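# Slide held gear onto shaft, meshing with neighbours

## Task

The left gripper starts out holding a gear just above a shaft's tip. Lower the gear onto that shaft until it is fully seated and sits perpendicular to the shaft, with its teeth engaged with the two gears on either side. If the gear is forced or jammed with too much force, the task counts as failed.

## Robot and tools

Robot: two arms, left_arm and right_arm. Each has six revolute joints and a parallel gripper. The joint order, used everywhere, is waist (joint1), shoulder (joint2), elbow (joint3), wrist pitch (joint4), wrist yaw (joint5), wrist roll (joint6). Stated ranges in radians: waist -2.618 to 3.054, shoulder 0.000 to 3.142, elbow 0.000 to 3.142, wrist pitch -1.571 to 1.571, wrist yaw -1.571 to 1.571, wrist roll -2.094 to 2.094. The true end of each joint can differ by up to 0.059 rad. A target more than 0.059 rad beyond an end, and farther out than the joint's last reading, gets the call refused. A line "joint sent to its limit" means the joint was clipped at its real end.

Frames: the scene frame has its origin at table-top height, midway between the arm bases. +z is up, +x points out over the table, and left_arm is on the +y side. Image left and right do not match the arm names. Each arm reports its gripper pose (end_effector_position in metres, end_effector_quat_wxyz) in its own base frame. The left base is near (-0.002, +0.346, -0.010) and the right near (+0.001, -0.273, -0.005), both almost level. The fingers point along the gripper's +z axis and close along its y axis. end_effector_position is the point between the finger pads. Reported poses can be a few cm off.

Row format: every commanded row is one flat list of 14 numbers covering both arms. Positions 1-6 are left_arm's absolute joint angle targets in radians, the same values Joint positions prints. Position 7 is left_arm's gripper opening. Positions 8-13 are right_arm's joint targets and 14 is its opening. Always include both arms. To keep an arm still, repeat its "Joint targets" angles. To keep a gripper as it is, repeat its current command, because a 0 there is a real command. Opening runs from -1 (closed) to +1 (fully open). The pad gap is about 87 mm at +1, 69 at +0.5, 43 at 0, 18 at -0.5 and 0 at -1. To keep holding the gear, command roughly 0.04 below grip_measured at first contact. Never open the left gripper until the gear is seated.

execute_actions(actions, cameras): actions is a list of up to 15 actions. Each action is a table of up to 15 rows, and each row is one 1/30 s control step. A short table repeats its last row to fill 15 steps. Each step, joint targets are kept within 0.339 rad of the measured angle for the waist, shoulder and elbow, and within 2.2 rad for the wrist joints. Targets that would move a gripper more than 200 mm are scaled back. An empty actions list returns the full state and, by default, all camera images. cameras takes names (cam_low, cam_left_wrist, cam_right_wrist) or ["all"].

move(target, speed, blend, opening_speed, blocking, cameras): target is one 14-number row or a list of up to 15 such rows. These are absolute joint angles, not offsets. All joints are interpolated together, so the gripper traces a curve rather than a straight line. speed is in rad/s for the joint with the longest travel, from 0.01 to 12.57, default 0.5. blend is a corner-rounding radius in rad, where 0 means stop at each point. opening_speed is a gripper rate on the -1..1 scale per second, minimum 0.2. blocking=false returns early while the motion continues, and a new move replaces the running one. Moves do not avoid obstacles. Faster motion and targets farther past a contact both press harder. The result's "move:" line gives the ending: done, off_target (resting more than 0.035 rad from target), moving, held or fault. It may add limits=held. Neither done nor off_target tells you whether anything is touched.

wait(seconds, cameras): lets the scene run for 0 to 10 s while each arm holds its last command. stop(cameras): brakes a running move. zoom_image(camera, region): region is [x0, y0, x1, y1] in pixels of the latest image, at most 504 by 504; the cameras are 672x504. read_manual(section): licence texts only. finished_scene(scene): ends the scene with this scene's number, and cannot be undone. Call it only when the gear stays seated without the robot's help.

Result lines: Joint positions and Joint velocities give one block per arm, six joints plus a gripper reading (0 closed to 1 open). "within noise" means the arm is still. Joint targets are the angles currently being driven to. Tool commands lists the present gripper commands. grip_measured is on the -1..1 scale and can be off by about 1 mm. Joint torques are in joint order and include gravity. Positive means toward larger angles, and joints 1-3 wrap at ±28 N m. "joint command not followed" means the clearance check altered targets. MOTOR HOT appears at 75 °C. At 90 °C an OVER-TEMPERATURE FAULT folds that arm away. Holding loads, reaching far or pushing against something heats the motors.

Cameras: cam_low is fixed on a beam behind the arms. Each wrist camera rides on its own gripper. Calibration is approximate.

Avoid: pressing the gear down hard or tilted, which jams it; dropping the gear or releasing it while it moves; hitting the table, the other gears, the fixtures (the bar under the bases, the plate behind it, the low rail), or the other arm; anything falling off the table. Wrist-camera cables count as part of the arm. Descend slowly in small joint steps, check alignment with images, and then release gently.

Each tool is called after "Request:" by a JSON object that holds its "op" and its "data", one argument or row to a line.

## Session

Request:
{"op": "execute_actions", "data": {
  "actions": []
}}

Scene clock: 0.00 s.
left_arm: end_effector_position=(+0.2812, -0.1467, +0.1214) grip_measured=-0.521 end_effector_quat_wxyz=(-0.005, +0.857, +0.516, +0.004) | right_arm: end_effector_position=(+0.3825, +0.0000, +0.3604) grip_measured=+0.968 end_effector_quat_wxyz=(+0.707, +0.000, +0.707, +0.000)
Joint positions: left_arm=[-0.618 1.756 1.506 -1.326 -0.011 1.441 0.239] | right_arm=[0 1.047 1.047 0 0 0 0.984]
Joint velocities: within noise
Joint torques (N m): no reading
Motor temperatures (°C): left_arm=[25 31 33 26 22 24 25] | right_arm=[22 33 31 23 25 22 25]
Heat: left arm: 33 °C; right arm: 33 °C.
Joint targets: left_arm=[-0.618 1.749 1.511 -1.331 -0.014 1.441] | right_arm=[-0.001 1.049 1.056 0.001 0.001 0.000]
Tool commands: left_gripper/opening=-1.0 right_gripper/opening=+1.0

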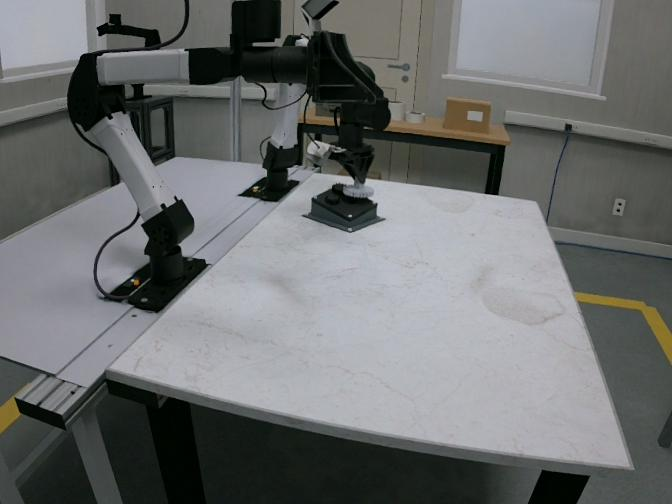

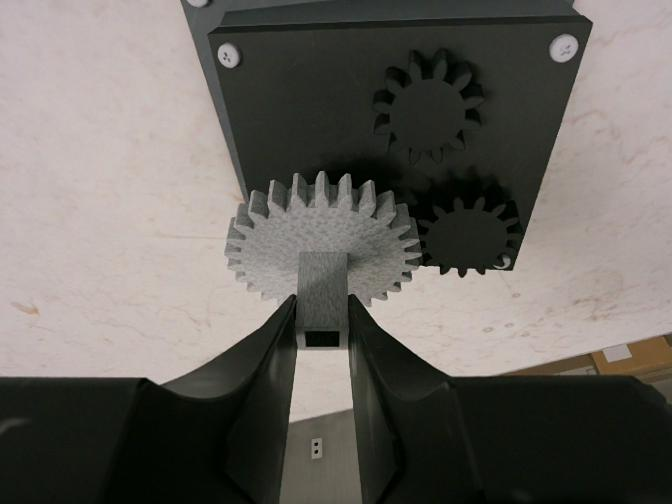

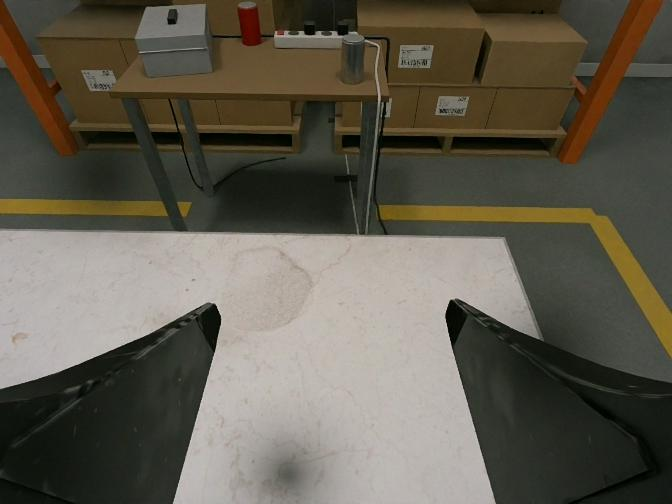

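Request:
{"op": "move", "data": {
  "target": [-0.612, 1.773, 1.750, -1.545, -0.010, 1.446, -1, 0, 1.047, 1.047, 0, 0, 0, 1],
  "speed": 0.4,
  "cameras": ["cam_left_wrist"]
}}

Request:
{"op": "zoom_image", "data": {
  "camera": "cam_left_wrist",
  "region": [180, 20, 560, 300]
}}

Request:
{"op": "move", "data": {
  "target": [-0.642, 1.547, 1.518, -1.542, 0.0, 1.416, -1, 0, 1.047, 1.047, 0, 0, 0, 1],
  "speed": 0.4,
  "cameras": ["cam_left_wrist"]
}}

Request:
{"op": "zoom_image", "data": {
  "camera": "cam_left_wrist",
  "region": [60, 20, 440, 300]
}}

Scene clock: 2.13 s.
left_arm: end_effector_position=(+0.2816, -0.1470, +0.1778) grip_measured=-0.521 end_effector_quat_wxyz=(+0.007, +0.857, +0.516, +0.009) | right_arm: end_effector_position=(+0.3825, +0.0000, +0.3604) grip_measured=+0.968 end_effector_quat_wxyz=(+0.707, +0.000, +0.707, +0.000)
Joint positions: left_arm=[-0.618 1.756 1.732 -1.526 -0.011 1.441 0.239] | right_arm=[0 1.047 1.047 0 0 0 0.984]
Joint torques (N m): left_arm=[0.55 -6.05 6.72 0.32 -0.01 0.02] | right_arm=[-0.2 -2.48 7.32 1.82 -0.04 -0.01]
Heat: left arm: 33 °C; right arm: 33 °C.
Joint targets: left_arm=[-0.612 1.773 1.750 -1.545 -0.010 1.446] | right_arm=[0.000 1.047 1.047 0.000 0.000 0.000]
move: done
camera_calibration:
cam_left_wrist: T_world_to_cam=[[-0.890461, 0.454065, -0.0300682, 0.31689], [0.260389, 0.562604, 0.784649, -0.110025], [0.373198, 0.69087, -0.619211, 0.25057], [0, 0, 0, 1]] pos_world=[0.217315, -0.2551, 0.251015]
Images, in order (width x height): cam_left_wrist 672x504.

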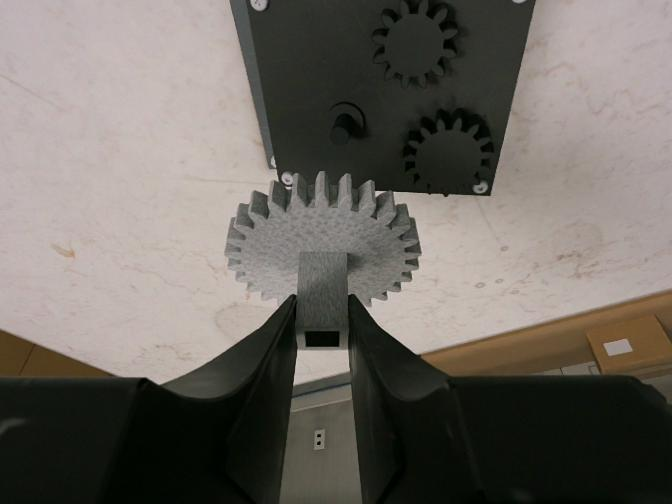

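Scaled by 1.326 from the camera's 672x504 image, which has a finer 960x720 frame.

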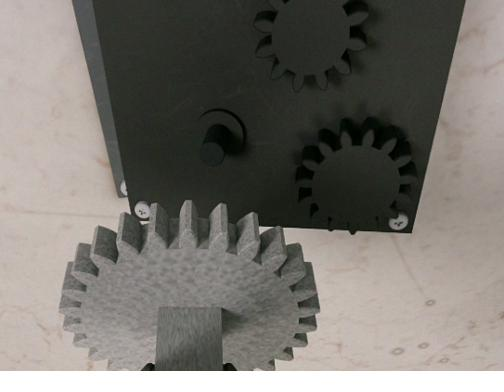

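Scene clock: 3.17 s.
left_arm: end_effector_position=(+0.2342, -0.1199, +0.1793) grip_measured=-0.521 end_effector_quat_wxyz=(-0.001, +0.857, +0.515, +0.003) | right_arm: end_effector_position=(+0.3825, +0.0000, +0.3604) grip_measured=+0.968 end_effector_quat_wxyz=(+0.707, +0.000, +0.707, +0.000)
Joint positions: left_arm=[-0.634 1.565 1.529 -1.534 -0.006 1.425 0.239] | right_arm=[0 1.047 1.047 0 0 0 0.984]
Joint torques (N m): left_arm=[-0.7 -7.06 4.37 0.4 0.04 -0.14] | right_arm=[-0.18 -2.47 7.34 1.83 -0.04 -0.01]
Heat: left arm: 33 °C; right arm: 33 °C.
Joint targets: left_arm=[-0.642 1.547 1.518 -1.542 0.000 1.416] | right_arm=[0.000 1.047 1.047 0.000 0.000 0.000]
move: done
camera_calibration:
cam_left_wrist: T_world_to_cam=[[-0.890127, 0.4556, -0.0101446, 0.258931], [0.276052, 0.556781, 0.783448, -0.118321], [0.362587, 0.694568, -0.621375, 0.253833], [0, 0, 0, 1]] pos_world=[0.171107, -0.228394, 0.25305]
Images, in order (width x height): cam_left_wrist 672x504.

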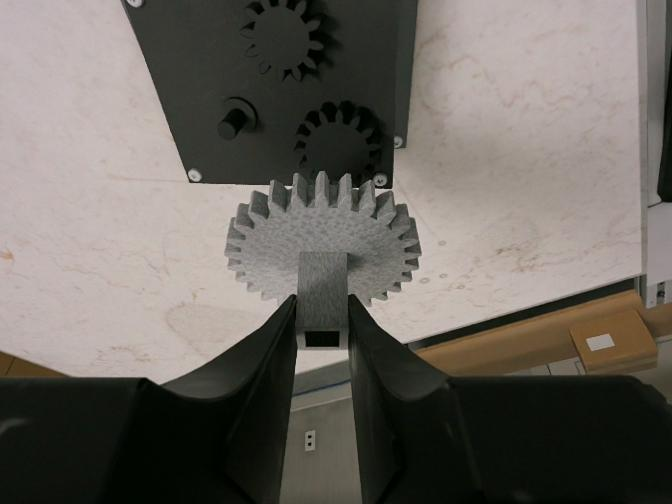

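Scaled by 1.326 from the camera's 672x504 image, which has a finer 960x720 frame.

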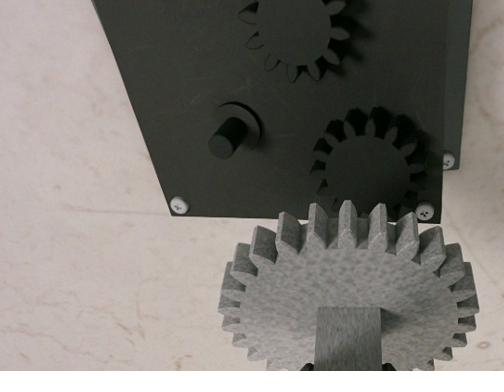

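Request:
{"op": "zoom_image", "data": {
  "camera": "cam_left_wrist",
  "region": [200, 80, 280, 160]
}}

Request:
{"op": "zoom_image", "data": {
  "camera": "cam_left_wrist",
  "region": [110, 0, 430, 200]
}}

Scaled by 6.300 from the camera's 672x504 image, which has a finer 960x720 frame.

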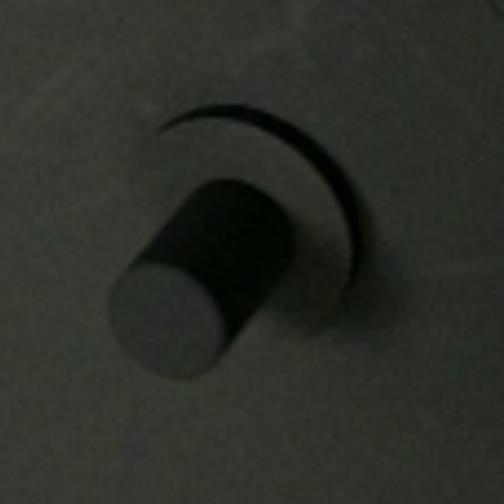

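Scaled by 1.575 from the camera's 672x504 image, which has a finer 960x720 frame.

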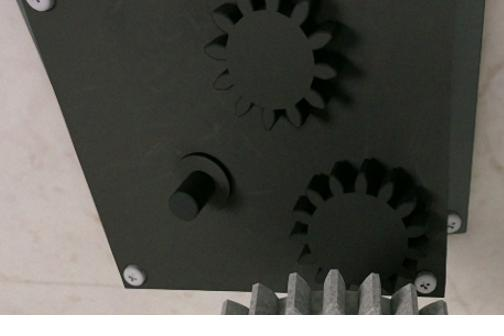

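Request:
{"op": "zoom_image", "data": {
  "camera": "cam_left_wrist",
  "region": [235, 0, 335, 90]
}}

Request:
{"op": "zoom_image", "data": {
  "camera": "cam_left_wrist",
  "region": [285, 92, 395, 191]
}}

Request:
{"op": "zoom_image", "data": {
  "camera": "cam_left_wrist",
  "region": [210, 155, 440, 327]
}}

Scaled by 5.040 from the camera's 672x504 image, which has a finer 960x720 frame.

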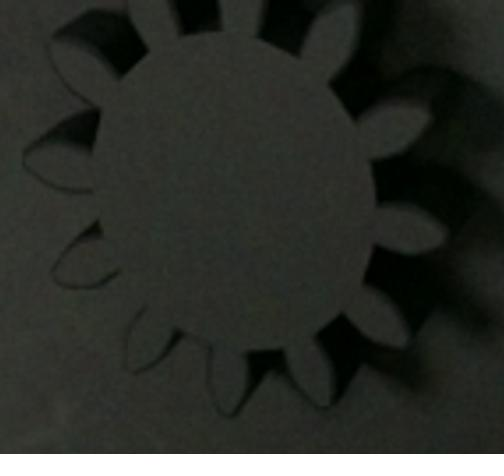

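Scaled by 4.582 from the camera's 672x504 image, which has a finer 960x720 frame.

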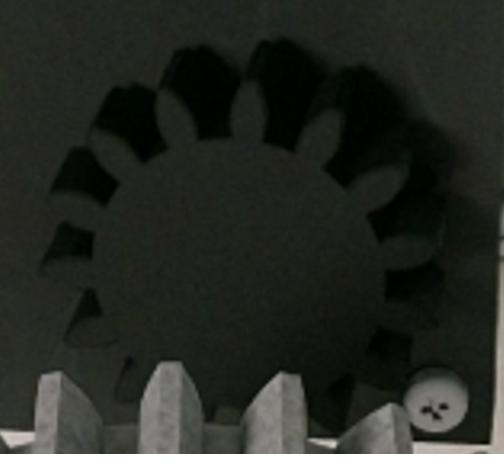

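Scaled by 2.191 from the camera's 672x504 image, which has a finer 960x720 frame.

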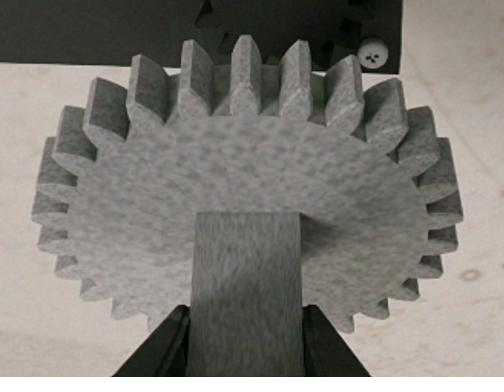

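Request:
{"op": "zoom_image", "data": {
  "camera": "cam_left_wrist",
  "region": [315, 165, 425, 315]
}}

Request:
{"op": "zoom_image", "data": {
  "camera": "cam_left_wrist",
  "region": [220, 165, 330, 315]
}}

Scaled by 3.360 from the camera's 672x504 image, which has a finer 960x720 frame.

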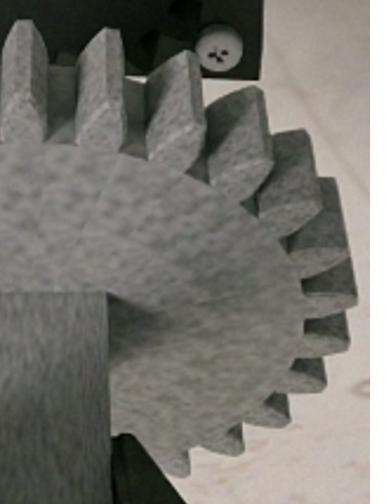

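Scaled by 3.360 from the camera's 672x504 image, which has a finer 960x720 frame.

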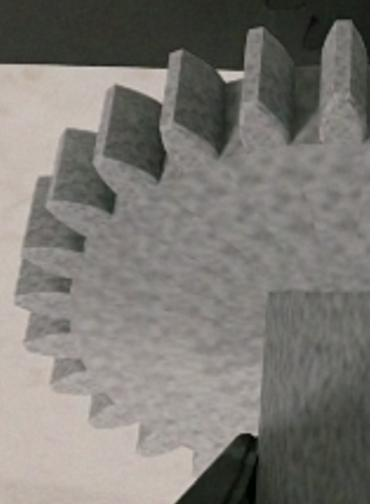

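Request:
{"op": "move", "data": {
  "target": [-0.773, 1.788, 1.636, -1.570, -0.122, 1.224, -1, 0, 1.047, 1.047, 0, 0, 0, 1],
  "speed": 0.4,
  "cameras": ["cam_left_wrist"]
}}

Request:
{"op": "zoom_image", "data": {
  "camera": "cam_left_wrist",
  "region": [140, 40, 400, 235]
}}

Scene clock: 9.63 s.
left_arm: end_effector_position=(+0.2403, -0.1509, +0.1513) grip_measured=-0.521 end_effector_quat_wxyz=(-0.082, +0.841, +0.534, +0.037) | right_arm: end_effector_position=(+0.3825, +0.0000, +0.3604) grip_measured=+0.968 end_effector_quat_wxyz=(+0.707, +0.000, +0.707, +0.000)
Joint positions: left_arm=[-0.768 1.779 1.615 -1.55 -0.11 1.234 0.239] | right_arm=[0 1.047 1.047 0 0 0 0.984]
Joint torques (N m): left_arm=[-0.49 -6.78 6.78 0 -0.19 -0.13] | right_arm=[-0.2 -2.48 7.34 1.83 -0.04 -0.01]
Heat: left arm: 34 °C; right arm: 33 °C.
Joint targets: left_arm=[-0.773 1.788 1.636 -1.570 -0.122 1.224] | right_arm=[0.000 1.047 1.047 0.000 0.000 0.000]
move: done
camera_calibration:
cam_left_wrist: T_world_to_cam=[[-0.910821, 0.403338, 0.0878846, 0.260474], [0.271992, 0.426224, 0.86276, -0.111537], [0.310525, 0.809723, -0.497918, 0.266997], [0, 0, 0, 1]] pos_world=[0.184673, -0.273713, 0.20628]
Images, in order (width x height): cam_left_wrist 672x504.

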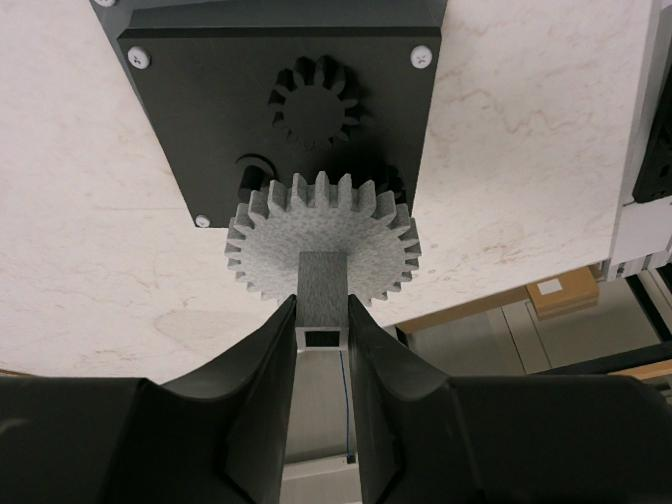

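Scaled by 1.938 from the camera's 672x504 image, which has a finer 960x720 frame.

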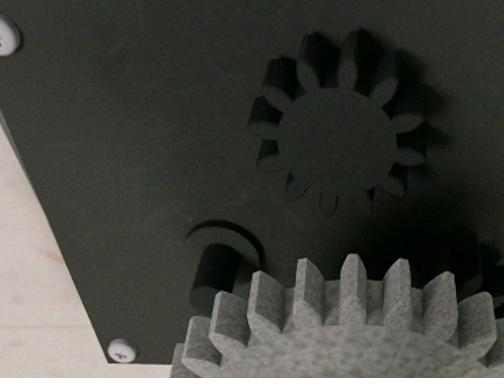

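Request:
{"op": "move", "data": {
  "target": [
    [-0.702, 1.951, 1.716, -1.502, -0.118, 1.290, -1, 0, 1.047, 1.047, 0, 0, 0, 1]
  ],
  "speed": 0.3,
  "cameras": ["cam_left_wrist","cam_low"]
}}

Request:
{"op": "zoom_image", "data": {
  "camera": "cam_low",
  "region": [290, 150, 410, 240]
}}

Request:
{"op": "zoom_image", "data": {
  "camera": "cam_left_wrist",
  "region": [190, 0, 590, 300]
}}

Scene clock: 12.33 s.
left_arm: end_effector_position=(+0.2754, -0.1572, +0.1211) grip_measured=-0.521 end_effector_quat_wxyz=(-0.102, +0.835, +0.539, +0.027) | right_arm: end_effector_position=(+0.3825, +0.0000, +0.3604) grip_measured=+0.968 end_effector_quat_wxyz=(+0.707, +0.000, +0.707, +0.000)
Joint positions: left_arm=[-0.706 1.939 1.696 -1.509 -0.11 1.279 0.239] | right_arm=[0 1.047 1.047 0 0 0 0.984]
Joint torques (N m): left_arm=[0.42 -7.9 6.72 0.17 -0.15 0.1] | right_arm=[-0.2 -2.48 7.32 1.83 -0.04 -0.01]
Heat: left arm: 35 °C; right arm: 33 °C.
Joint targets: left_arm=[-0.702 1.951 1.716 -1.502 -0.118 1.290] | right_arm=[0.000 1.047 1.047 0.000 0.000 0.000]
move: done
camera_calibration:
cam_left_wrist: T_world_to_cam=[[-0.913748, 0.384692, 0.13068, 0.290297], [0.296193, 0.410593, 0.862371, -0.101453], [0.278091, 0.826696, -0.489121, 0.256585], [0, 0, 0, 1]] pos_world=[0.223954, -0.282136, 0.175055]
Images, in order (width x height): cam_low 672x504, cam_left_wrist 672x504.

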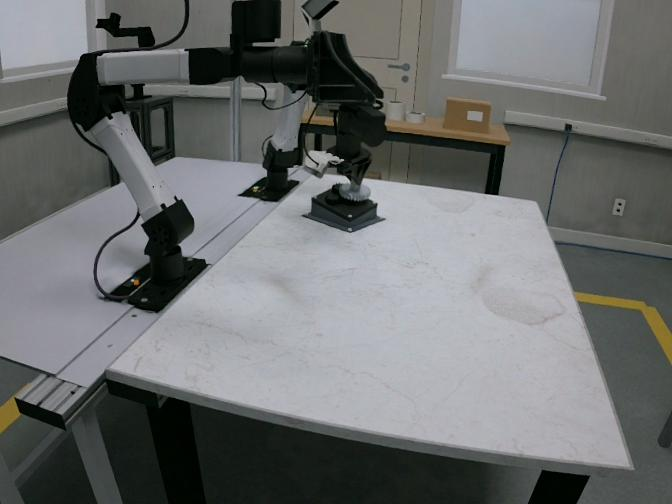

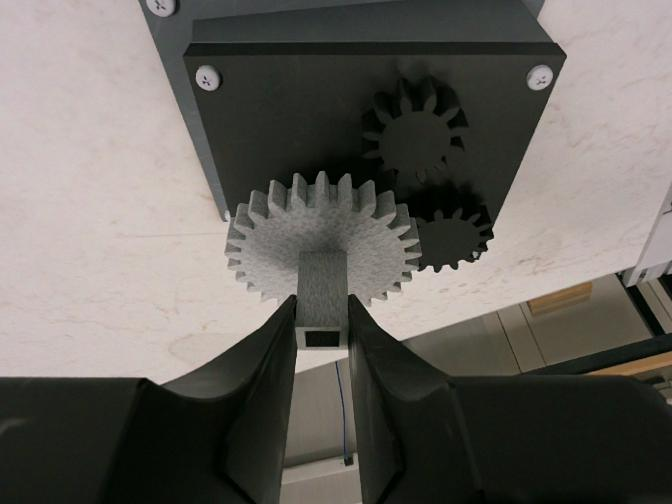

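Scaled by 4.200 from the camera's 672x504 image, which has a finer 960x720 frame.

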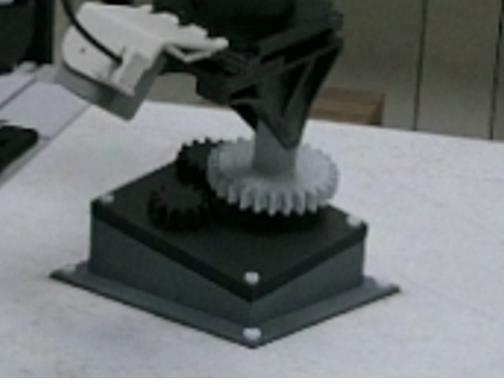

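Scaled by 1.260 from the camera's 672x504 image, which has a finer 960x720 frame.

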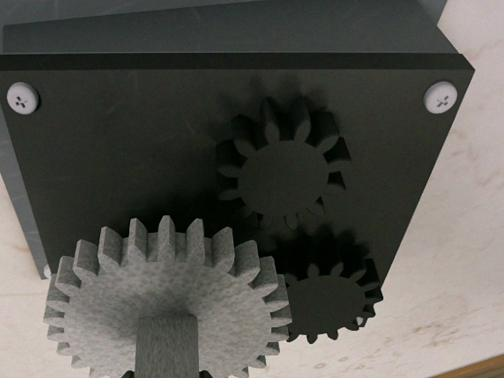

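Request:
{"op": "zoom_image", "data": {
  "camera": "cam_left_wrist",
  "region": [350, 60, 480, 190]
}}

Request:
{"op": "zoom_image", "data": {
  "camera": "cam_left_wrist",
  "region": [400, 185, 510, 295]
}}

Scaled by 3.877 from the camera's 672x504 image, which has a finer 960x720 frame.

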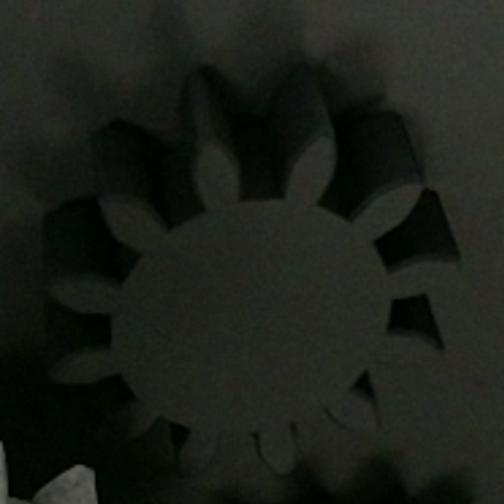

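Scaled by 4.582 from the camera's 672x504 image, which has a finer 960x720 frame.

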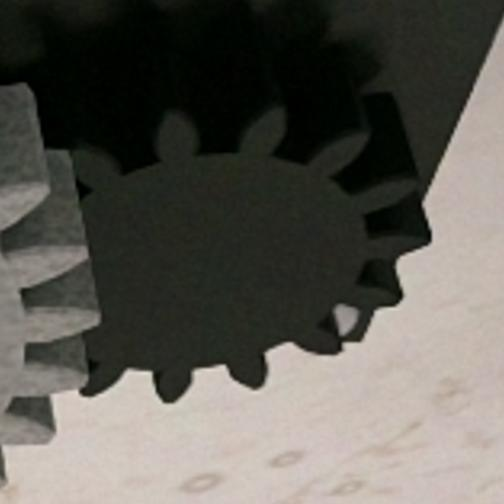

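Request:
{"op": "move", "data": {
  "target": [
    [-0.700, 1.951, 1.661, -1.473, -0.110, 1.291, -1, 0, 1.047, 1.047, 0, 0, 0, 1]
  ],
  "speed": 0.12
}}

Request:
{"op": "move", "data": {
  "target": [
    [-0.699, 1.950, 1.637, -1.452, -0.110, 1.292, -1, 0, 1.047, 1.047, 0, 0, 0, 1]
  ],
  "speed": 0.06,
  "cameras": ["cam_left_wrist"]
}}

Scene clock: 14.70 s.
left_arm: end_effector_position=(+0.2772, -0.1582, +0.1167) grip_measured=-0.521 end_effector_quat_wxyz=(-0.099, +0.836, +0.539, +0.029) | right_arm: end_effector_position=(+0.3825, +0.0000, +0.3604) grip_measured=+0.968 end_effector_quat_wxyz=(+0.707, +0.000, +0.707, +0.000)
Joint positions: left_arm=[-0.706 1.939 1.68 -1.484 -0.113 1.281 0.239] | right_arm=[0 1.047 1.047 0 0 0 0.984]
Joint torques (N m): left_arm=[0.59 -7.88 3.63 0.23 -0.05 0.1] | right_arm=[-0.2 -2.5 7.32 1.83 -0.04 -0.01]
Motor temperatures (°C): left_arm=[25 34 35 26 22 24 26] | right_arm=[22 33 32 28 25 22 25]
Heat: left arm: 35 °C; right arm: 33 °C.
Joint targets: left_arm=[-0.700 1.951 1.661 -1.473 -0.110 1.291] | right_arm=[0.000 1.047 1.047 0.000 0.000 0.000]
move: done

Scene clock: 15.40 s.
left_arm: end_effector_position=(+0.2779, -0.1567, +0.1160) grip_measured=-0.521 end_effector_quat_wxyz=(-0.100, +0.836, +0.538, +0.034) | right_arm: end_effector_position=(+0.3825, +0.0000, +0.3604) grip_measured=+0.968 end_effector_quat_wxyz=(+0.707, +0.000, +0.707, +0.000)
Joint positions: left_arm=[-0.706 1.938 1.673 -1.479 -0.122 1.282 0.239] | right_arm=[0 1.047 1.047 0 0 0 0.984]
Joint torques (N m): left_arm=[0.7 -7.84 2.37 0.39 0.03 0.09] | right_arm=[-0.18 -2.47 7.34 1.83 -0.04 -0.01]
Heat: left arm: 35 °C; right arm: 33 °C.
Joint targets: left_arm=[-0.699 1.950 1.637 -1.452 -0.110 1.292] | right_arm=[0.000 1.047 1.047 0.000 0.000 0.000]
move: off_target (left_arm); left_arm: the elbow is farthest, 0.036 rad from its target
camera_calibration:
cam_left_wrist: T_world_to_cam=[[-0.913722, 0.388086, 0.120424, 0.294697], [0.286928, 0.406368, 0.867489, -0.0966219], [0.287724, 0.827197, -0.48266, 0.249668], [0, 0, 0, 1]] pos_world=[0.225159, -0.281628, 0.168835]
Images, in order (width x height): cam_left_wrist 672x504.

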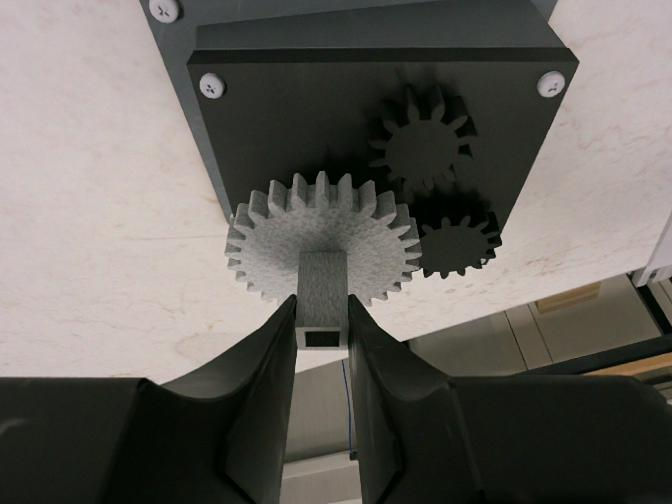

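Request:
{"op": "move", "data": {
  "target": [
    [-0.712, 1.930, 1.700, -1.510, -0.105, 1.285, -1, 0, 1.047, 1.047, 0, 0, 0, 1],
    [-0.7175, 1.914, 1.655, -1.474, -0.105, 1.268, -1, 0, 1.047, 1.047, 0, 0, 0, 1]
  ],
  "speed": 0.12,
  "cameras": ["cam_left_wrist"]
}}

Request:
{"op": "zoom_image", "data": {
  "camera": "cam_left_wrist",
  "region": [190, 60, 240, 110]
}}

Request:
{"op": "zoom_image", "data": {
  "camera": "cam_left_wrist",
  "region": [520, 60, 570, 110]
}}

Scene clock: 17.97 s.
left_arm: end_effector_position=(+0.2753, -0.1581, +0.1169) grip_measured=-0.521 end_effector_quat_wxyz=(-0.099, +0.836, +0.538, +0.029) | right_arm: end_effector_position=(+0.3825, +0.0000, +0.3604) grip_measured=+0.968 end_effector_quat_wxyz=(+0.707, +0.000, +0.707, +0.000)
Joint positions: left_arm=[-0.71 1.935 1.674 -1.485 -0.113 1.279 0.239] | right_arm=[0 1.047 1.047 0 0 0 0.984]
Joint torques (N m): left_arm=[-0.73 -10.47 3.64 0.23 -0.01 -0.14] | right_arm=[-0.2 -2.47 7.32 1.83 -0.04 -0.01]
Heat: left arm: 35 °C; right arm: 33 °C.
Joint targets: left_arm=[-0.717 1.914 1.655 -1.474 -0.105 1.268] | right_arm=[0.000 1.047 1.047 0.000 0.000 0.000]
move: done
camera_calibration:
cam_left_wrist: T_world_to_cam=[[-0.913226, 0.388205, 0.123754, 0.292356], [0.291989, 0.411681, 0.863285, -0.09618], [0.284184, 0.82451, -0.489309, 0.253402], [0, 0, 0, 1]] pos_world=[0.223057, -0.282831, 0.170842]
Images, in order (width x height): cam_left_wrist 672x504.

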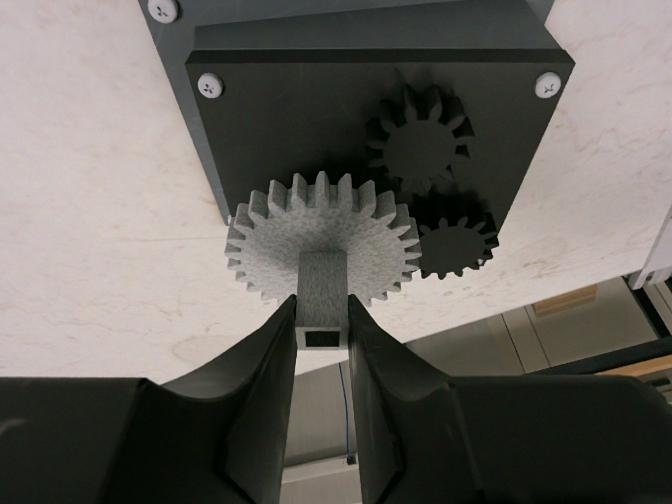

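Scaled by 10.080 from the camera's 672x504 image, which has a finer 960x720 frame.

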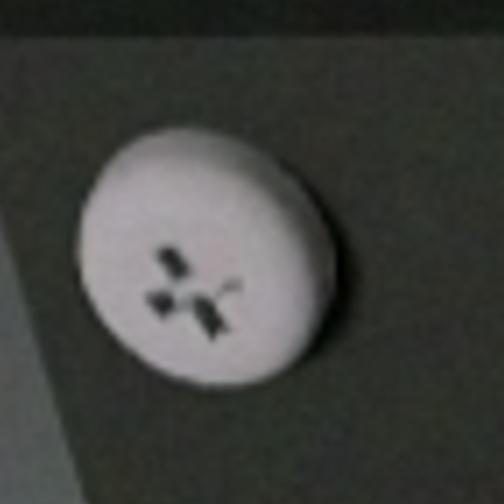

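Scaled by 10.080 from the camera's 672x504 image, which has a finer 960x720 frame.

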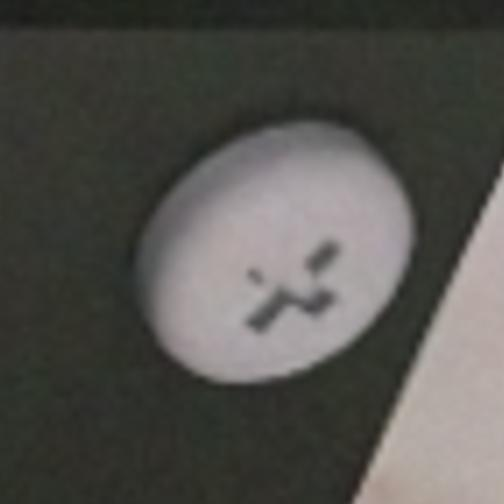

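Request:
{"op": "move", "data": {
  "target": [
    [-0.719, 1.905, 1.648, -1.472, -0.105, 1.268, -1, 0, 1.047, 1.047, 0, 0, 0, 1],
    [-0.718, 1.905, 1.629, -1.455, -0.103, 1.270, -1, 0, 1.047, 1.047, 0, 0, 0, 1]
  ],
  "speed": 0.06,
  "cameras": ["cam_left_wrist"]
}}

Scene clock: 19.67 s.
left_arm: end_effector_position=(+0.2755, -0.1575, +0.1167) grip_measured=-0.521 end_effector_quat_wxyz=(-0.092, +0.837, +0.539, +0.034) | right_arm: end_effector_position=(+0.3825, +0.0000, +0.3604) grip_measured=+0.968 end_effector_quat_wxyz=(+0.707, +0.000, +0.707, +0.000)
Joint positions: left_arm=[-0.71 1.917 1.652 -1.463 -0.117 1.278 0.239] | right_arm=[0 1.047 1.047 0 0 0 0.984]
Joint torques (N m): left_arm=[-0.76 -9.69 3.33 0.24 0.04 -0.12] | right_arm=[-0.21 -2.48 7.32 1.83 -0.03 -0.01]
Heat: left arm: 36 °C; right arm: 33 °C.
Joint targets: left_arm=[-0.718 1.905 1.629 -1.455 -0.103 1.270] | right_arm=[0.000 1.047 1.047 0.000 0.000 0.000]
move: done
camera_calibration:
cam_left_wrist: T_world_to_cam=[[-0.914884, 0.389366, 0.10668, 0.29491], [0.278913, 0.418548, 0.864306, -0.0917348], [0.291881, 0.820495, -0.491522, 0.250215], [0, 0, 0, 1]] pos_world=[0.222361, -0.281733, 0.170812]
Images, in order (width x height): cam_left_wrist 672x504.

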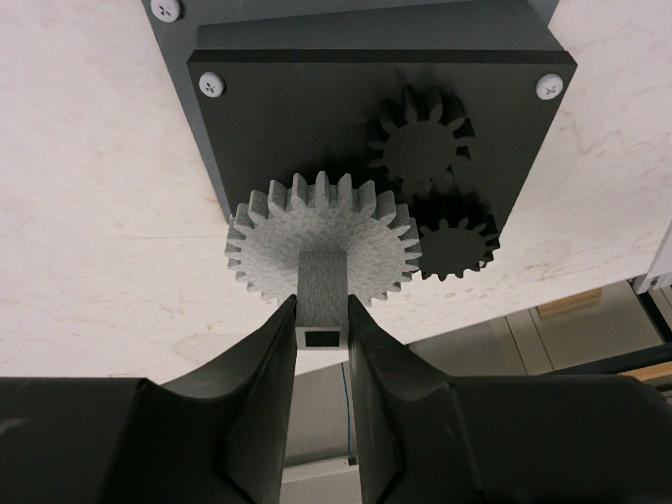

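Request:
{"op": "move", "data": {
  "target": [
    [-0.701, 1.957, 1.712, -1.525, -0.101, 1.289, -1, 0, 1.047, 1.047, 0, 0, 0, 1],
    [-0.700, 1.956, 1.667, -1.487, -0.101, 1.289, -1, 0, 1.047, 1.047, 0, 0, 0, 1]
  ],
  "speed": 0.12
}}

Request:
{"op": "move", "data": {
  "target": [
    [-0.699, 1.956, 1.646, -1.468, -0.100, 1.289, -1, 0, 1.047, 1.047, 0, 0, 0, 1]
  ],
  "speed": 0.06,
  "cameras": ["cam_left_wrist"]
}}

Scene clock: 21.97 s.
left_arm: end_effector_position=(+0.2736, -0.1581, +0.1171) grip_measured=-0.521 end_effector_quat_wxyz=(-0.104, +0.837, +0.537, +0.025) | right_arm: end_effector_position=(+0.3825, +0.0000, +0.3604) grip_measured=+0.968 end_effector_quat_wxyz=(+0.707, +0.000, +0.707, +0.000)
Joint positions: left_arm=[-0.71 1.94 1.681 -1.498 -0.106 1.281 0.239] | right_arm=[0 1.047 1.047 0 0 0 0.984]
Joint torques (N m): left_arm=[0.96 -7.58 3.97 0.21 -0.03 0.07] | right_arm=[-0.2 -2.47 7.34 1.83 -0.04 -0.01]
Heat: left arm: 36 °C; right arm: 33 °C.
Joint targets: left_arm=[-0.700 1.956 1.667 -1.487 -0.101 1.289] | right_arm=[0.000 1.047 1.047 0.000 0.000 0.000]
move: done

Scene clock: 22.67 s.
left_arm: end_effector_position=(+0.2750, -0.1570, +0.1163) grip_measured=-0.521 end_effector_quat_wxyz=(-0.105, +0.837, +0.537, +0.030) | right_arm: end_effector_position=(+0.3825, +0.0000, +0.3604) grip_measured=+0.968 end_effector_quat_wxyz=(+0.707, +0.000, +0.707, +0.000)
Joint positions: left_arm=[-0.71 1.94 1.676 -1.492 -0.117 1.281 0.239] | right_arm=[0 1.047 1.047 0 0 0 0.984]
Joint torques (N m): left_arm=[1.07 -7.57 2.76 0.33 0.08 0.07] | right_arm=[-0.2 -2.48 7.32 1.83 -0.04 -0.01]
Heat: left arm: 36 °C; right arm: 33 °C.
Joint targets: left_arm=[-0.699 1.956 1.646 -1.468 -0.100 1.289] | right_arm=[0.000 1.047 1.047 0.000 0.000 0.000]
move: done
camera_calibration:
cam_left_wrist: T_world_to_cam=[[-0.911469, 0.389258, 0.133053, 0.290205], [0.298268, 0.402599, 0.865419, -0.0993474], [0.283304, 0.828488, -0.48306, 0.252336], [0, 0, 0, 1]] pos_world=[0.222657, -0.282024, 0.169258]
Images, in order (width x height): cam_left_wrist 672x504.

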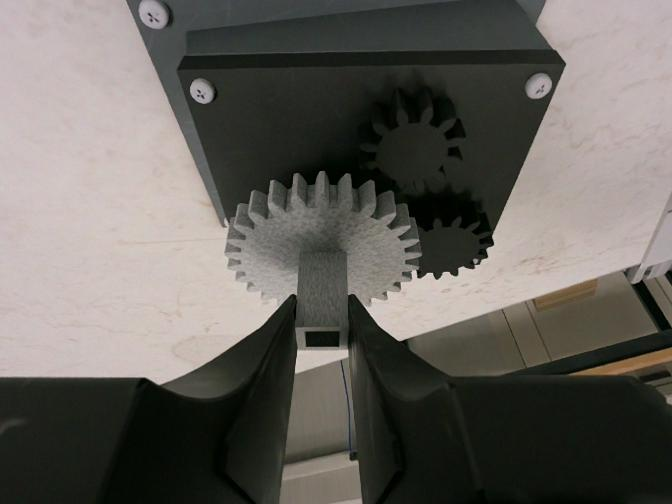

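Request:
{"op": "move", "data": {
  "target": [
    [-0.699, 1.956, 1.646, -1.468, -0.080, 1.289, -1, 0, 1.047, 1.047, 0, 0, 0, 1],
    [-0.699, 1.956, 1.646, -1.462, -0.080, 1.289, -1, 0, 1.047, 1.047, 0, 0, 0, 1],
    [-0.699, 1.956, 1.646, -1.462, -0.110, 1.289, -1, 0, 1.047, 1.047, 0, 0, 0, 1],
    [-0.699, 1.956, 1.646, -1.456, -0.110, 1.289, -1, 0, 1.047, 1.047, 0, 0, 0, 1],
    [-0.699, 1.956, 1.646, -1.456, -0.080, 1.289, -1, 0, 1.047, 1.047, 0, 0, 0, 1]
  ],
  "speed": 0.05,
  "blend": 0.003
}}

Scene clock: 25.57 s.
left_arm: end_effector_position=(+0.2749, -0.1571, +0.1162) grip_measured=-0.521 end_effector_quat_wxyz=(-0.105, +0.837, +0.537, +0.029) | right_arm: end_effector_position=(+0.3825, +0.0000, +0.3604) grip_measured=+0.968 end_effector_quat_wxyz=(+0.707, +0.000, +0.707, +0.000)
Joint positions: left_arm=[-0.71 1.94 1.676 -1.492 -0.116 1.281 0.239] | right_arm=[0 1.047 1.047 0 0 0 0.984]
Joint torques (N m): left_arm=[1.07 -7.58 2.73 0.44 0.26 0.07] | right_arm=[-0.2 -2.48 7.32 1.83 -0.04 -0.01]
Heat: left arm: 36 °C; right arm: 33 °C.
Joint targets: left_arm=[-0.699 1.956 1.646 -1.456 -0.080 1.289] | right_arm=[0.000 1.047 1.047 0.000 0.000 0.000]
move: off_target (left_arm); left_arm: the wrist pitch is farthest, 0.036 rad from its target

Request:
{"op": "move", "data": {
  "target": [
    [-0.697, 1.963, 1.705, -1.510, -0.101, 1.290, -1, 0, 1.047, 1.047, 0, 0, 0, 1],
    [-0.697, 1.963, 1.676, -1.490, -0.101, 1.290, -1, 0, 1.047, 1.047, 0, 0, 0, 1],
    [-0.697, 1.963, 1.655, -1.471, -0.104, 1.290, -1, 0, 1.047, 1.047, 0, 0, 0, 1]
  ],
  "speed": 0.07
}}

Scene clock: 28.37 s.
left_arm: end_effector_position=(+0.2747, -0.1575, +0.1119) grip_measured=-0.521 end_effector_quat_wxyz=(-0.105, +0.835, +0.539, +0.023) | right_arm: end_effector_position=(+0.3825, +0.0000, +0.3604) grip_measured=+0.968 end_effector_quat_wxyz=(+0.707, +0.000, +0.707, +0.000)
Joint positions: left_arm=[-0.705 1.946 1.669 -1.482 -0.104 1.281 0.239] | right_arm=[0 1.047 1.047 0 0 0 0.984]
Joint torques (N m): left_arm=[0.79 -7.53 4 0.21 -0.07 0.08] | right_arm=[-0.21 -2.48 7.32 1.83 -0.04 0]
Heat: left arm: 37 °C; right arm: 34 °C.
Joint targets: left_arm=[-0.697 1.963 1.655 -1.471 -0.104 1.290] | right_arm=[0.000 1.047 1.047 0.000 0.000 0.000]
move: done

Request:
{"op": "move", "data": {
  "target": [
    [-0.695, 1.961, 1.633, -1.452, -0.102, 1.291, -1, 0, 1.047, 1.047, 0, 0, 0, 1]
  ],
  "speed": 0.07,
  "cameras": ["cam_left_wrist"]
}}

Request:
{"op": "zoom_image", "data": {
  "camera": "cam_left_wrist",
  "region": [350, 60, 480, 190]
}}

Request:
{"op": "zoom_image", "data": {
  "camera": "cam_left_wrist",
  "region": [400, 185, 510, 295]
}}

Scene clock: 29.30 s.
left_arm: end_effector_position=(+0.2757, -0.1569, +0.1108) grip_measured=-0.521 end_effector_quat_wxyz=(-0.106, +0.836, +0.538, +0.026) | right_arm: end_effector_position=(+0.3825, +0.0000, +0.3604) grip_measured=+0.968 end_effector_quat_wxyz=(+0.707, +0.000, +0.707, +0.000)
Joint positions: left_arm=[-0.705 1.946 1.663 -1.476 -0.11 1.284 0.239] | right_arm=[0 1.047 1.047 0 0 0 0.984]
Joint torques (N m): left_arm=[0.98 -7.68 2.67 0.32 0 0.06] | right_arm=[-0.2 -2.48 7.32 1.82 -0.04 0]
Heat: left arm: 37 °C; right arm: 34 °C.
Joint targets: left_arm=[-0.695 1.961 1.633 -1.452 -0.102 1.291] | right_arm=[0.000 1.047 1.047 0.000 0.000 0.000]
move: done
camera_calibration:
cam_left_wrist: T_world_to_cam=[[-0.911623, 0.387221, 0.137857, 0.29084], [0.30286, 0.406057, 0.862203, -0.0952122], [0.277885, 0.827755, -0.487445, 0.251248], [0, 0, 0, 1]] pos_world=[0.224154, -0.28193, 0.164468]
Images, in order (width x height): cam_left_wrist 672x504.

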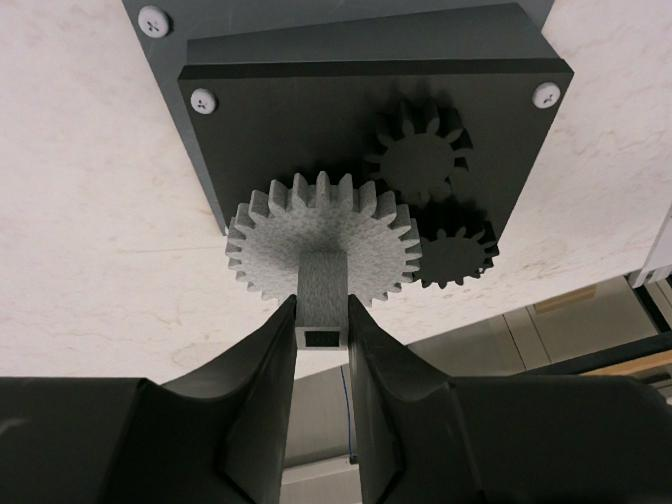

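Scaled by 3.877 from the camera's 672x504 image, which has a finer 960x720 frame.

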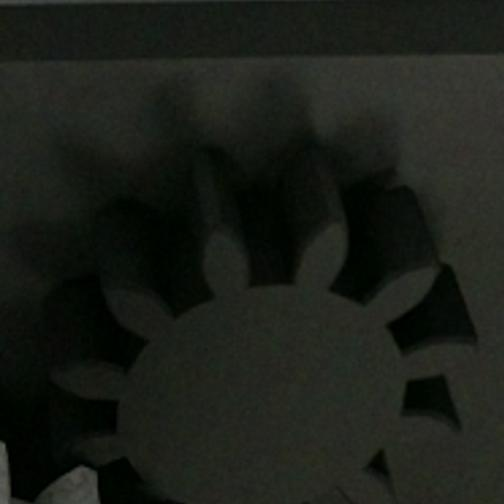

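Scaled by 4.582 from the camera's 672x504 image, which has a finer 960x720 frame.

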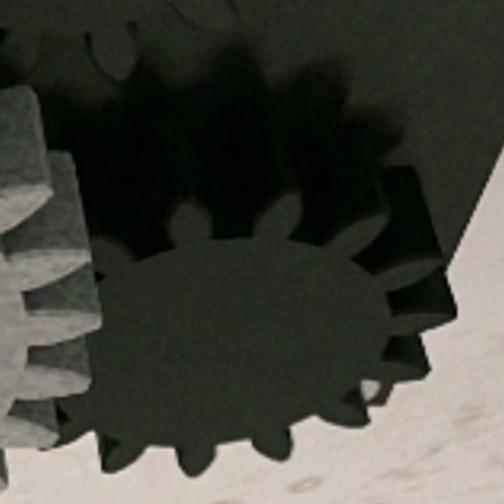

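Request:
{"op": "move", "data": {
  "target": [
    [-0.695,1.962,1.622,-1.432,-0.088,1.291,-1,0,1.047,1.047,0,0,0,1],
    [-0.697,1.956,1.684,-1.508,-0.115,1.300,-1,0,1.047,1.047,0,0,0,1],
    [-0.696,1.959,1.618,-1.431,-0.088,1.308,-1,0,1.047,1.047,0,0,0,1],
    [-0.698,1.953,1.680,-1.507,-0.115,1.317,-1,0,1.047,1.047,0,0,0,1],
    [-0.696,1.956,1.614,-1.430,-0.088,1.325,-1,0,1.047,1.047,0,0,0,1]
  ],
  "speed": 0.2
}}

Scene clock: 33.27 s.
left_arm: end_effector_position=(+0.2757, -0.1570, +0.1099) grip_measured=-0.520 end_effector_quat_wxyz=(-0.104, +0.844, +0.525, +0.024) | right_arm: end_effector_position=(+0.3825, +0.0000, +0.3604) grip_measured=+0.968 end_effector_quat_wxyz=(+0.707, +0.000, +0.707, +0.000)
Joint positions: left_arm=[-0.705 1.94 1.653 -1.469 -0.108 1.313 0.24] | right_arm=[0 1.047 1.047 0 0 0 0.984]
Joint velocities: left_arm=[0.012 0.007 0.012 -0.007 -0.154 -0.022 -0.01] | right_arm=[within noise]
Joint torques (N m): left_arm=[0.88 -7.51 1.99 0.48 0.11 0.11] | right_arm=[-0.2 -2.48 7.32 1.83 -0.04 -0.01]
Heat: left arm: 38 °C; right arm: 34 °C.
Joint targets: left_arm=[-0.696 1.956 1.614 -1.430 -0.088 1.325] | right_arm=[0.000 1.047 1.047 0.000 0.000 0.000]
move: off_target (left_arm); left_arm: the elbow is farthest, 0.039 rad from its target

Request:
{"op": "move", "data": {
  "target": [
    [-0.698,1.950,1.676,-1.506,-0.115,1.335,-1,0,1.047,1.047,0,0,0,1],
    [-0.697,1.953,1.608,-1.428,-0.088,1.343,-1,0,1.047,1.047,0,0,0,1],
    [-0.699,1.947,1.672,-1.505,-0.115,1.352,-1,0,1.047,1.047,0,0,0,1],
    [-0.697,1.950,1.604,-1.427,-0.088,1.360,-1,0,1.047,1.047,0,0,0,1],
    [-0.699,1.944,1.668,-1.504,-0.115,1.369,-1,0,1.047,1.047,0,0,0,1],
    [-0.698,1.947,1.600,-1.426,-0.088,1.377,-1,0,1.047,1.047,0,0,0,1],
    [-0.700,1.941,1.664,-1.503,-0.115,1.386,-1,0,1.047,1.047,0,0,0,1],
    [-0.698,1.944,1.596,-1.425,-0.088,1.394,-1,0,1.047,1.047,0,0,0,1]
  ],
  "speed": 0.2,
  "cameras": ["cam_left_wrist"]
}}

Scene clock: 39.27 s.
left_arm: end_effector_position=(+0.2759, -0.1569, +0.1096) grip_measured=-0.519 end_effector_quat_wxyz=(-0.103, +0.862, +0.497, +0.019) | right_arm: end_effector_position=(+0.3825, +0.0000, +0.3604) grip_measured=+0.968 end_effector_quat_wxyz=(+0.707, +0.000, +0.707, +0.000)
Joint positions: left_arm=[-0.705 1.927 1.636 -1.463 -0.106 1.381 0.24] | right_arm=[0 1.047 1.047 0 0 0 0.984]
Joint torques (N m): left_arm=[0.68 -7.31 1.89 0.47 0.1 0.11] | right_arm=[-0.2 -2.48 7.32 1.83 -0.03 -0.01]
Heat: left arm: 38 °C; right arm: 34 °C.
Joint targets: left_arm=[-0.698 1.944 1.596 -1.425 -0.088 1.394] | right_arm=[0.000 1.047 1.047 0.000 0.000 0.000]
move: off_target (left_arm); left_arm: the elbow is farthest, 0.040 rad from its target
camera_calibration:
cam_left_wrist: T_world_to_cam=[[-0.868497, 0.473036, 0.148154, 0.291663], [0.355953, 0.387146, 0.850538, -0.110604], [0.344978, 0.791426, -0.504614, 0.228352], [0, 0, 0, 1]] pos_world=[0.213902, -0.275871, 0.166092]
Images, in order (width x height): cam_left_wrist 672x504.

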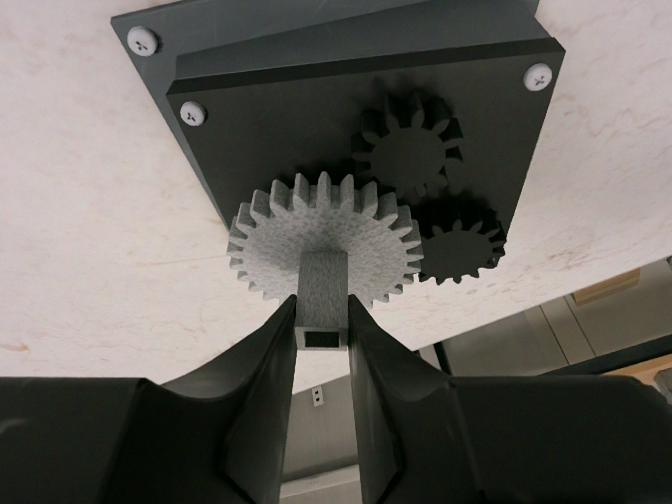

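Request:
{"op": "move", "data": {
  "target": [
    [-0.701,1.938,1.660,-1.503,-0.115,1.403,-1,0,1.047,1.047,0,0,0,1],
    [-0.699,1.942,1.588,-1.421,-0.080,1.411,-1,0,1.047,1.047,0,0,0,1],
    [-0.702,1.935,1.656,-1.502,-0.115,1.420,-1,0,1.047,1.047,0,0,0,1],
    [-0.699,1.939,1.584,-1.420,-0.080,1.428,-1,0,1.047,1.047,0,0,0,1],
    [-0.703,1.932,1.652,-1.501,-0.115,1.437,-1,0,1.047,1.047,0,0,0,1],
    [-0.700,1.936,1.580,-1.419,-0.080,1.445,-1,0,1.047,1.047,0,0,0,1],
    [-0.703,1.930,1.648,-1.500,-0.115,1.454,-1,0,1.047,1.047,0,0,0,1],
    [-0.700,1.933,1.576,-1.418,-0.080,1.462,-1,0,1.047,1.047,0,0,0,1]
  ],
  "speed": 0.25,
  "cameras": ["cam_left_wrist"]
}}

Request:
{"op": "zoom_image", "data": {
  "camera": "cam_left_wrist",
  "region": [200, 60, 520, 300]
}}

Scene clock: 45.20 s.
left_arm: end_effector_position=(+0.2758, -0.1569, +0.1093) grip_measured=-0.518 end_effector_quat_wxyz=(-0.102, +0.878, +0.468, +0.015) | right_arm: end_effector_position=(+0.3825, +0.0000, +0.3604) grip_measured=+0.968 end_effector_quat_wxyz=(+0.707, +0.000, +0.707, +0.000)
Joint positions: left_arm=[-0.705 1.912 1.618 -1.456 -0.103 1.449 0.241] | right_arm=[0 1.047 1.047 0 0 0 0.984]
Joint torques (N m): left_arm=[0.49 -6.86 1.74 0.47 0.14 0.12] | right_arm=[-0.2 -2.48 7.34 1.83 -0.04 -0.01]
Motor temperatures (°C): left_arm=[25 39 36 26 22 24 26] | right_arm=[22 33 35 31 25 22 25]
Heat: left arm: 39 °C; right arm: 35 °C.
Joint targets: left_arm=[-0.700 1.933 1.576 -1.418 -0.080 1.462] | right_arm=[0.000 1.047 1.047 0.000 0.000 0.000]
move: off_target (left_arm); left_arm: the elbow is farthest, 0.042 rad from its target
camera_calibration:
cam_left_wrist: T_world_to_cam=[[-0.833771, 0.530282, 0.153713, 0.290369], [0.390904, 0.370373, 0.842626, -0.121812], [0.389898, 0.762644, -0.516095, 0.212552], [0, 0, 0, 1]] pos_world=[0.206844, -0.270962, 0.167705]
Images, in order (width x height): cam_left_wrist 672x504.

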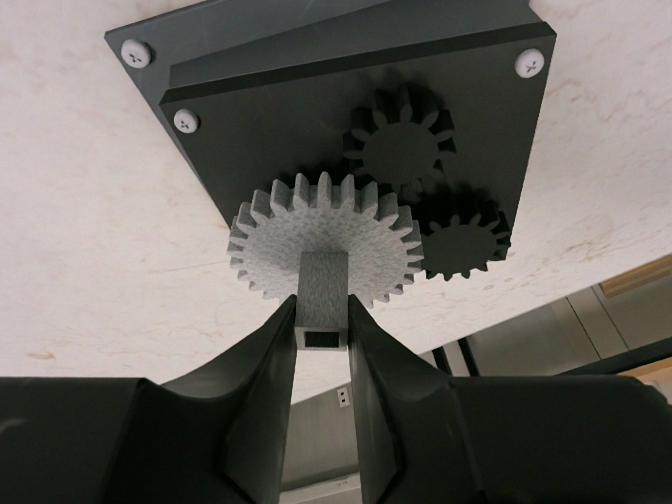

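Scaled by 1.575 from the camera's 672x504 image, which has a finer 960x720 frame.

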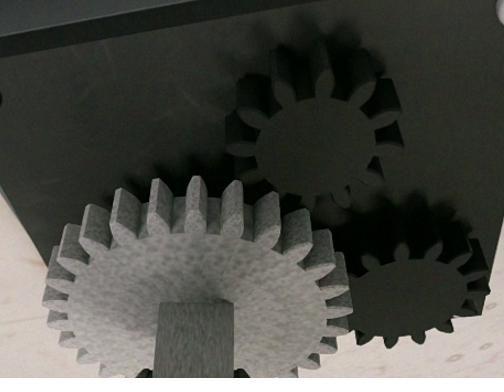

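Request:
{"op": "zoom_image", "data": {
  "camera": "cam_left_wrist",
  "region": [335, 75, 465, 205]
}}

Request:
{"op": "zoom_image", "data": {
  "camera": "cam_left_wrist",
  "region": [405, 185, 525, 293]
}}

Request:
{"op": "zoom_image", "data": {
  "camera": "cam_left_wrist",
  "region": [220, 160, 430, 310]
}}

Scaled by 3.877 from the camera's 672x504 image, which has a finer 960x720 frame.

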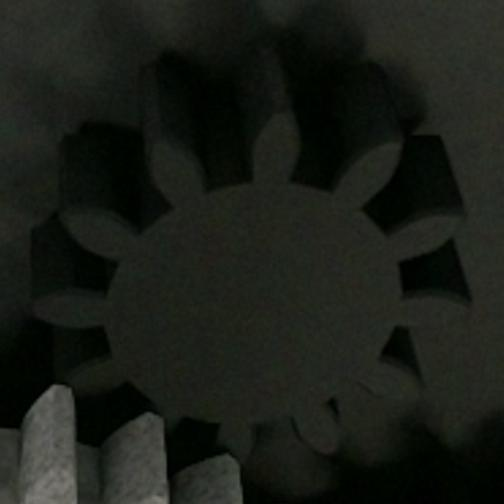

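Scaled by 4.200 from the camera's 672x504 image, which has a finer 960x720 frame.

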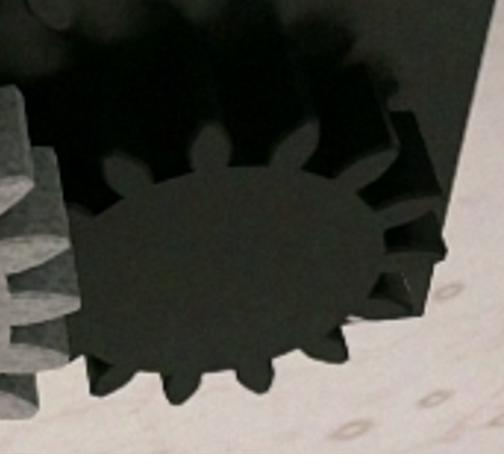

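Scaled by 2.400 from the camera's 672x504 image, which has a finer 960x720 frame.

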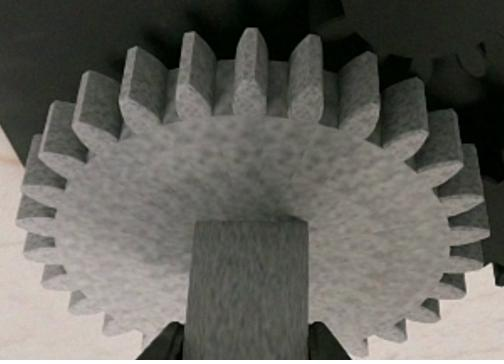

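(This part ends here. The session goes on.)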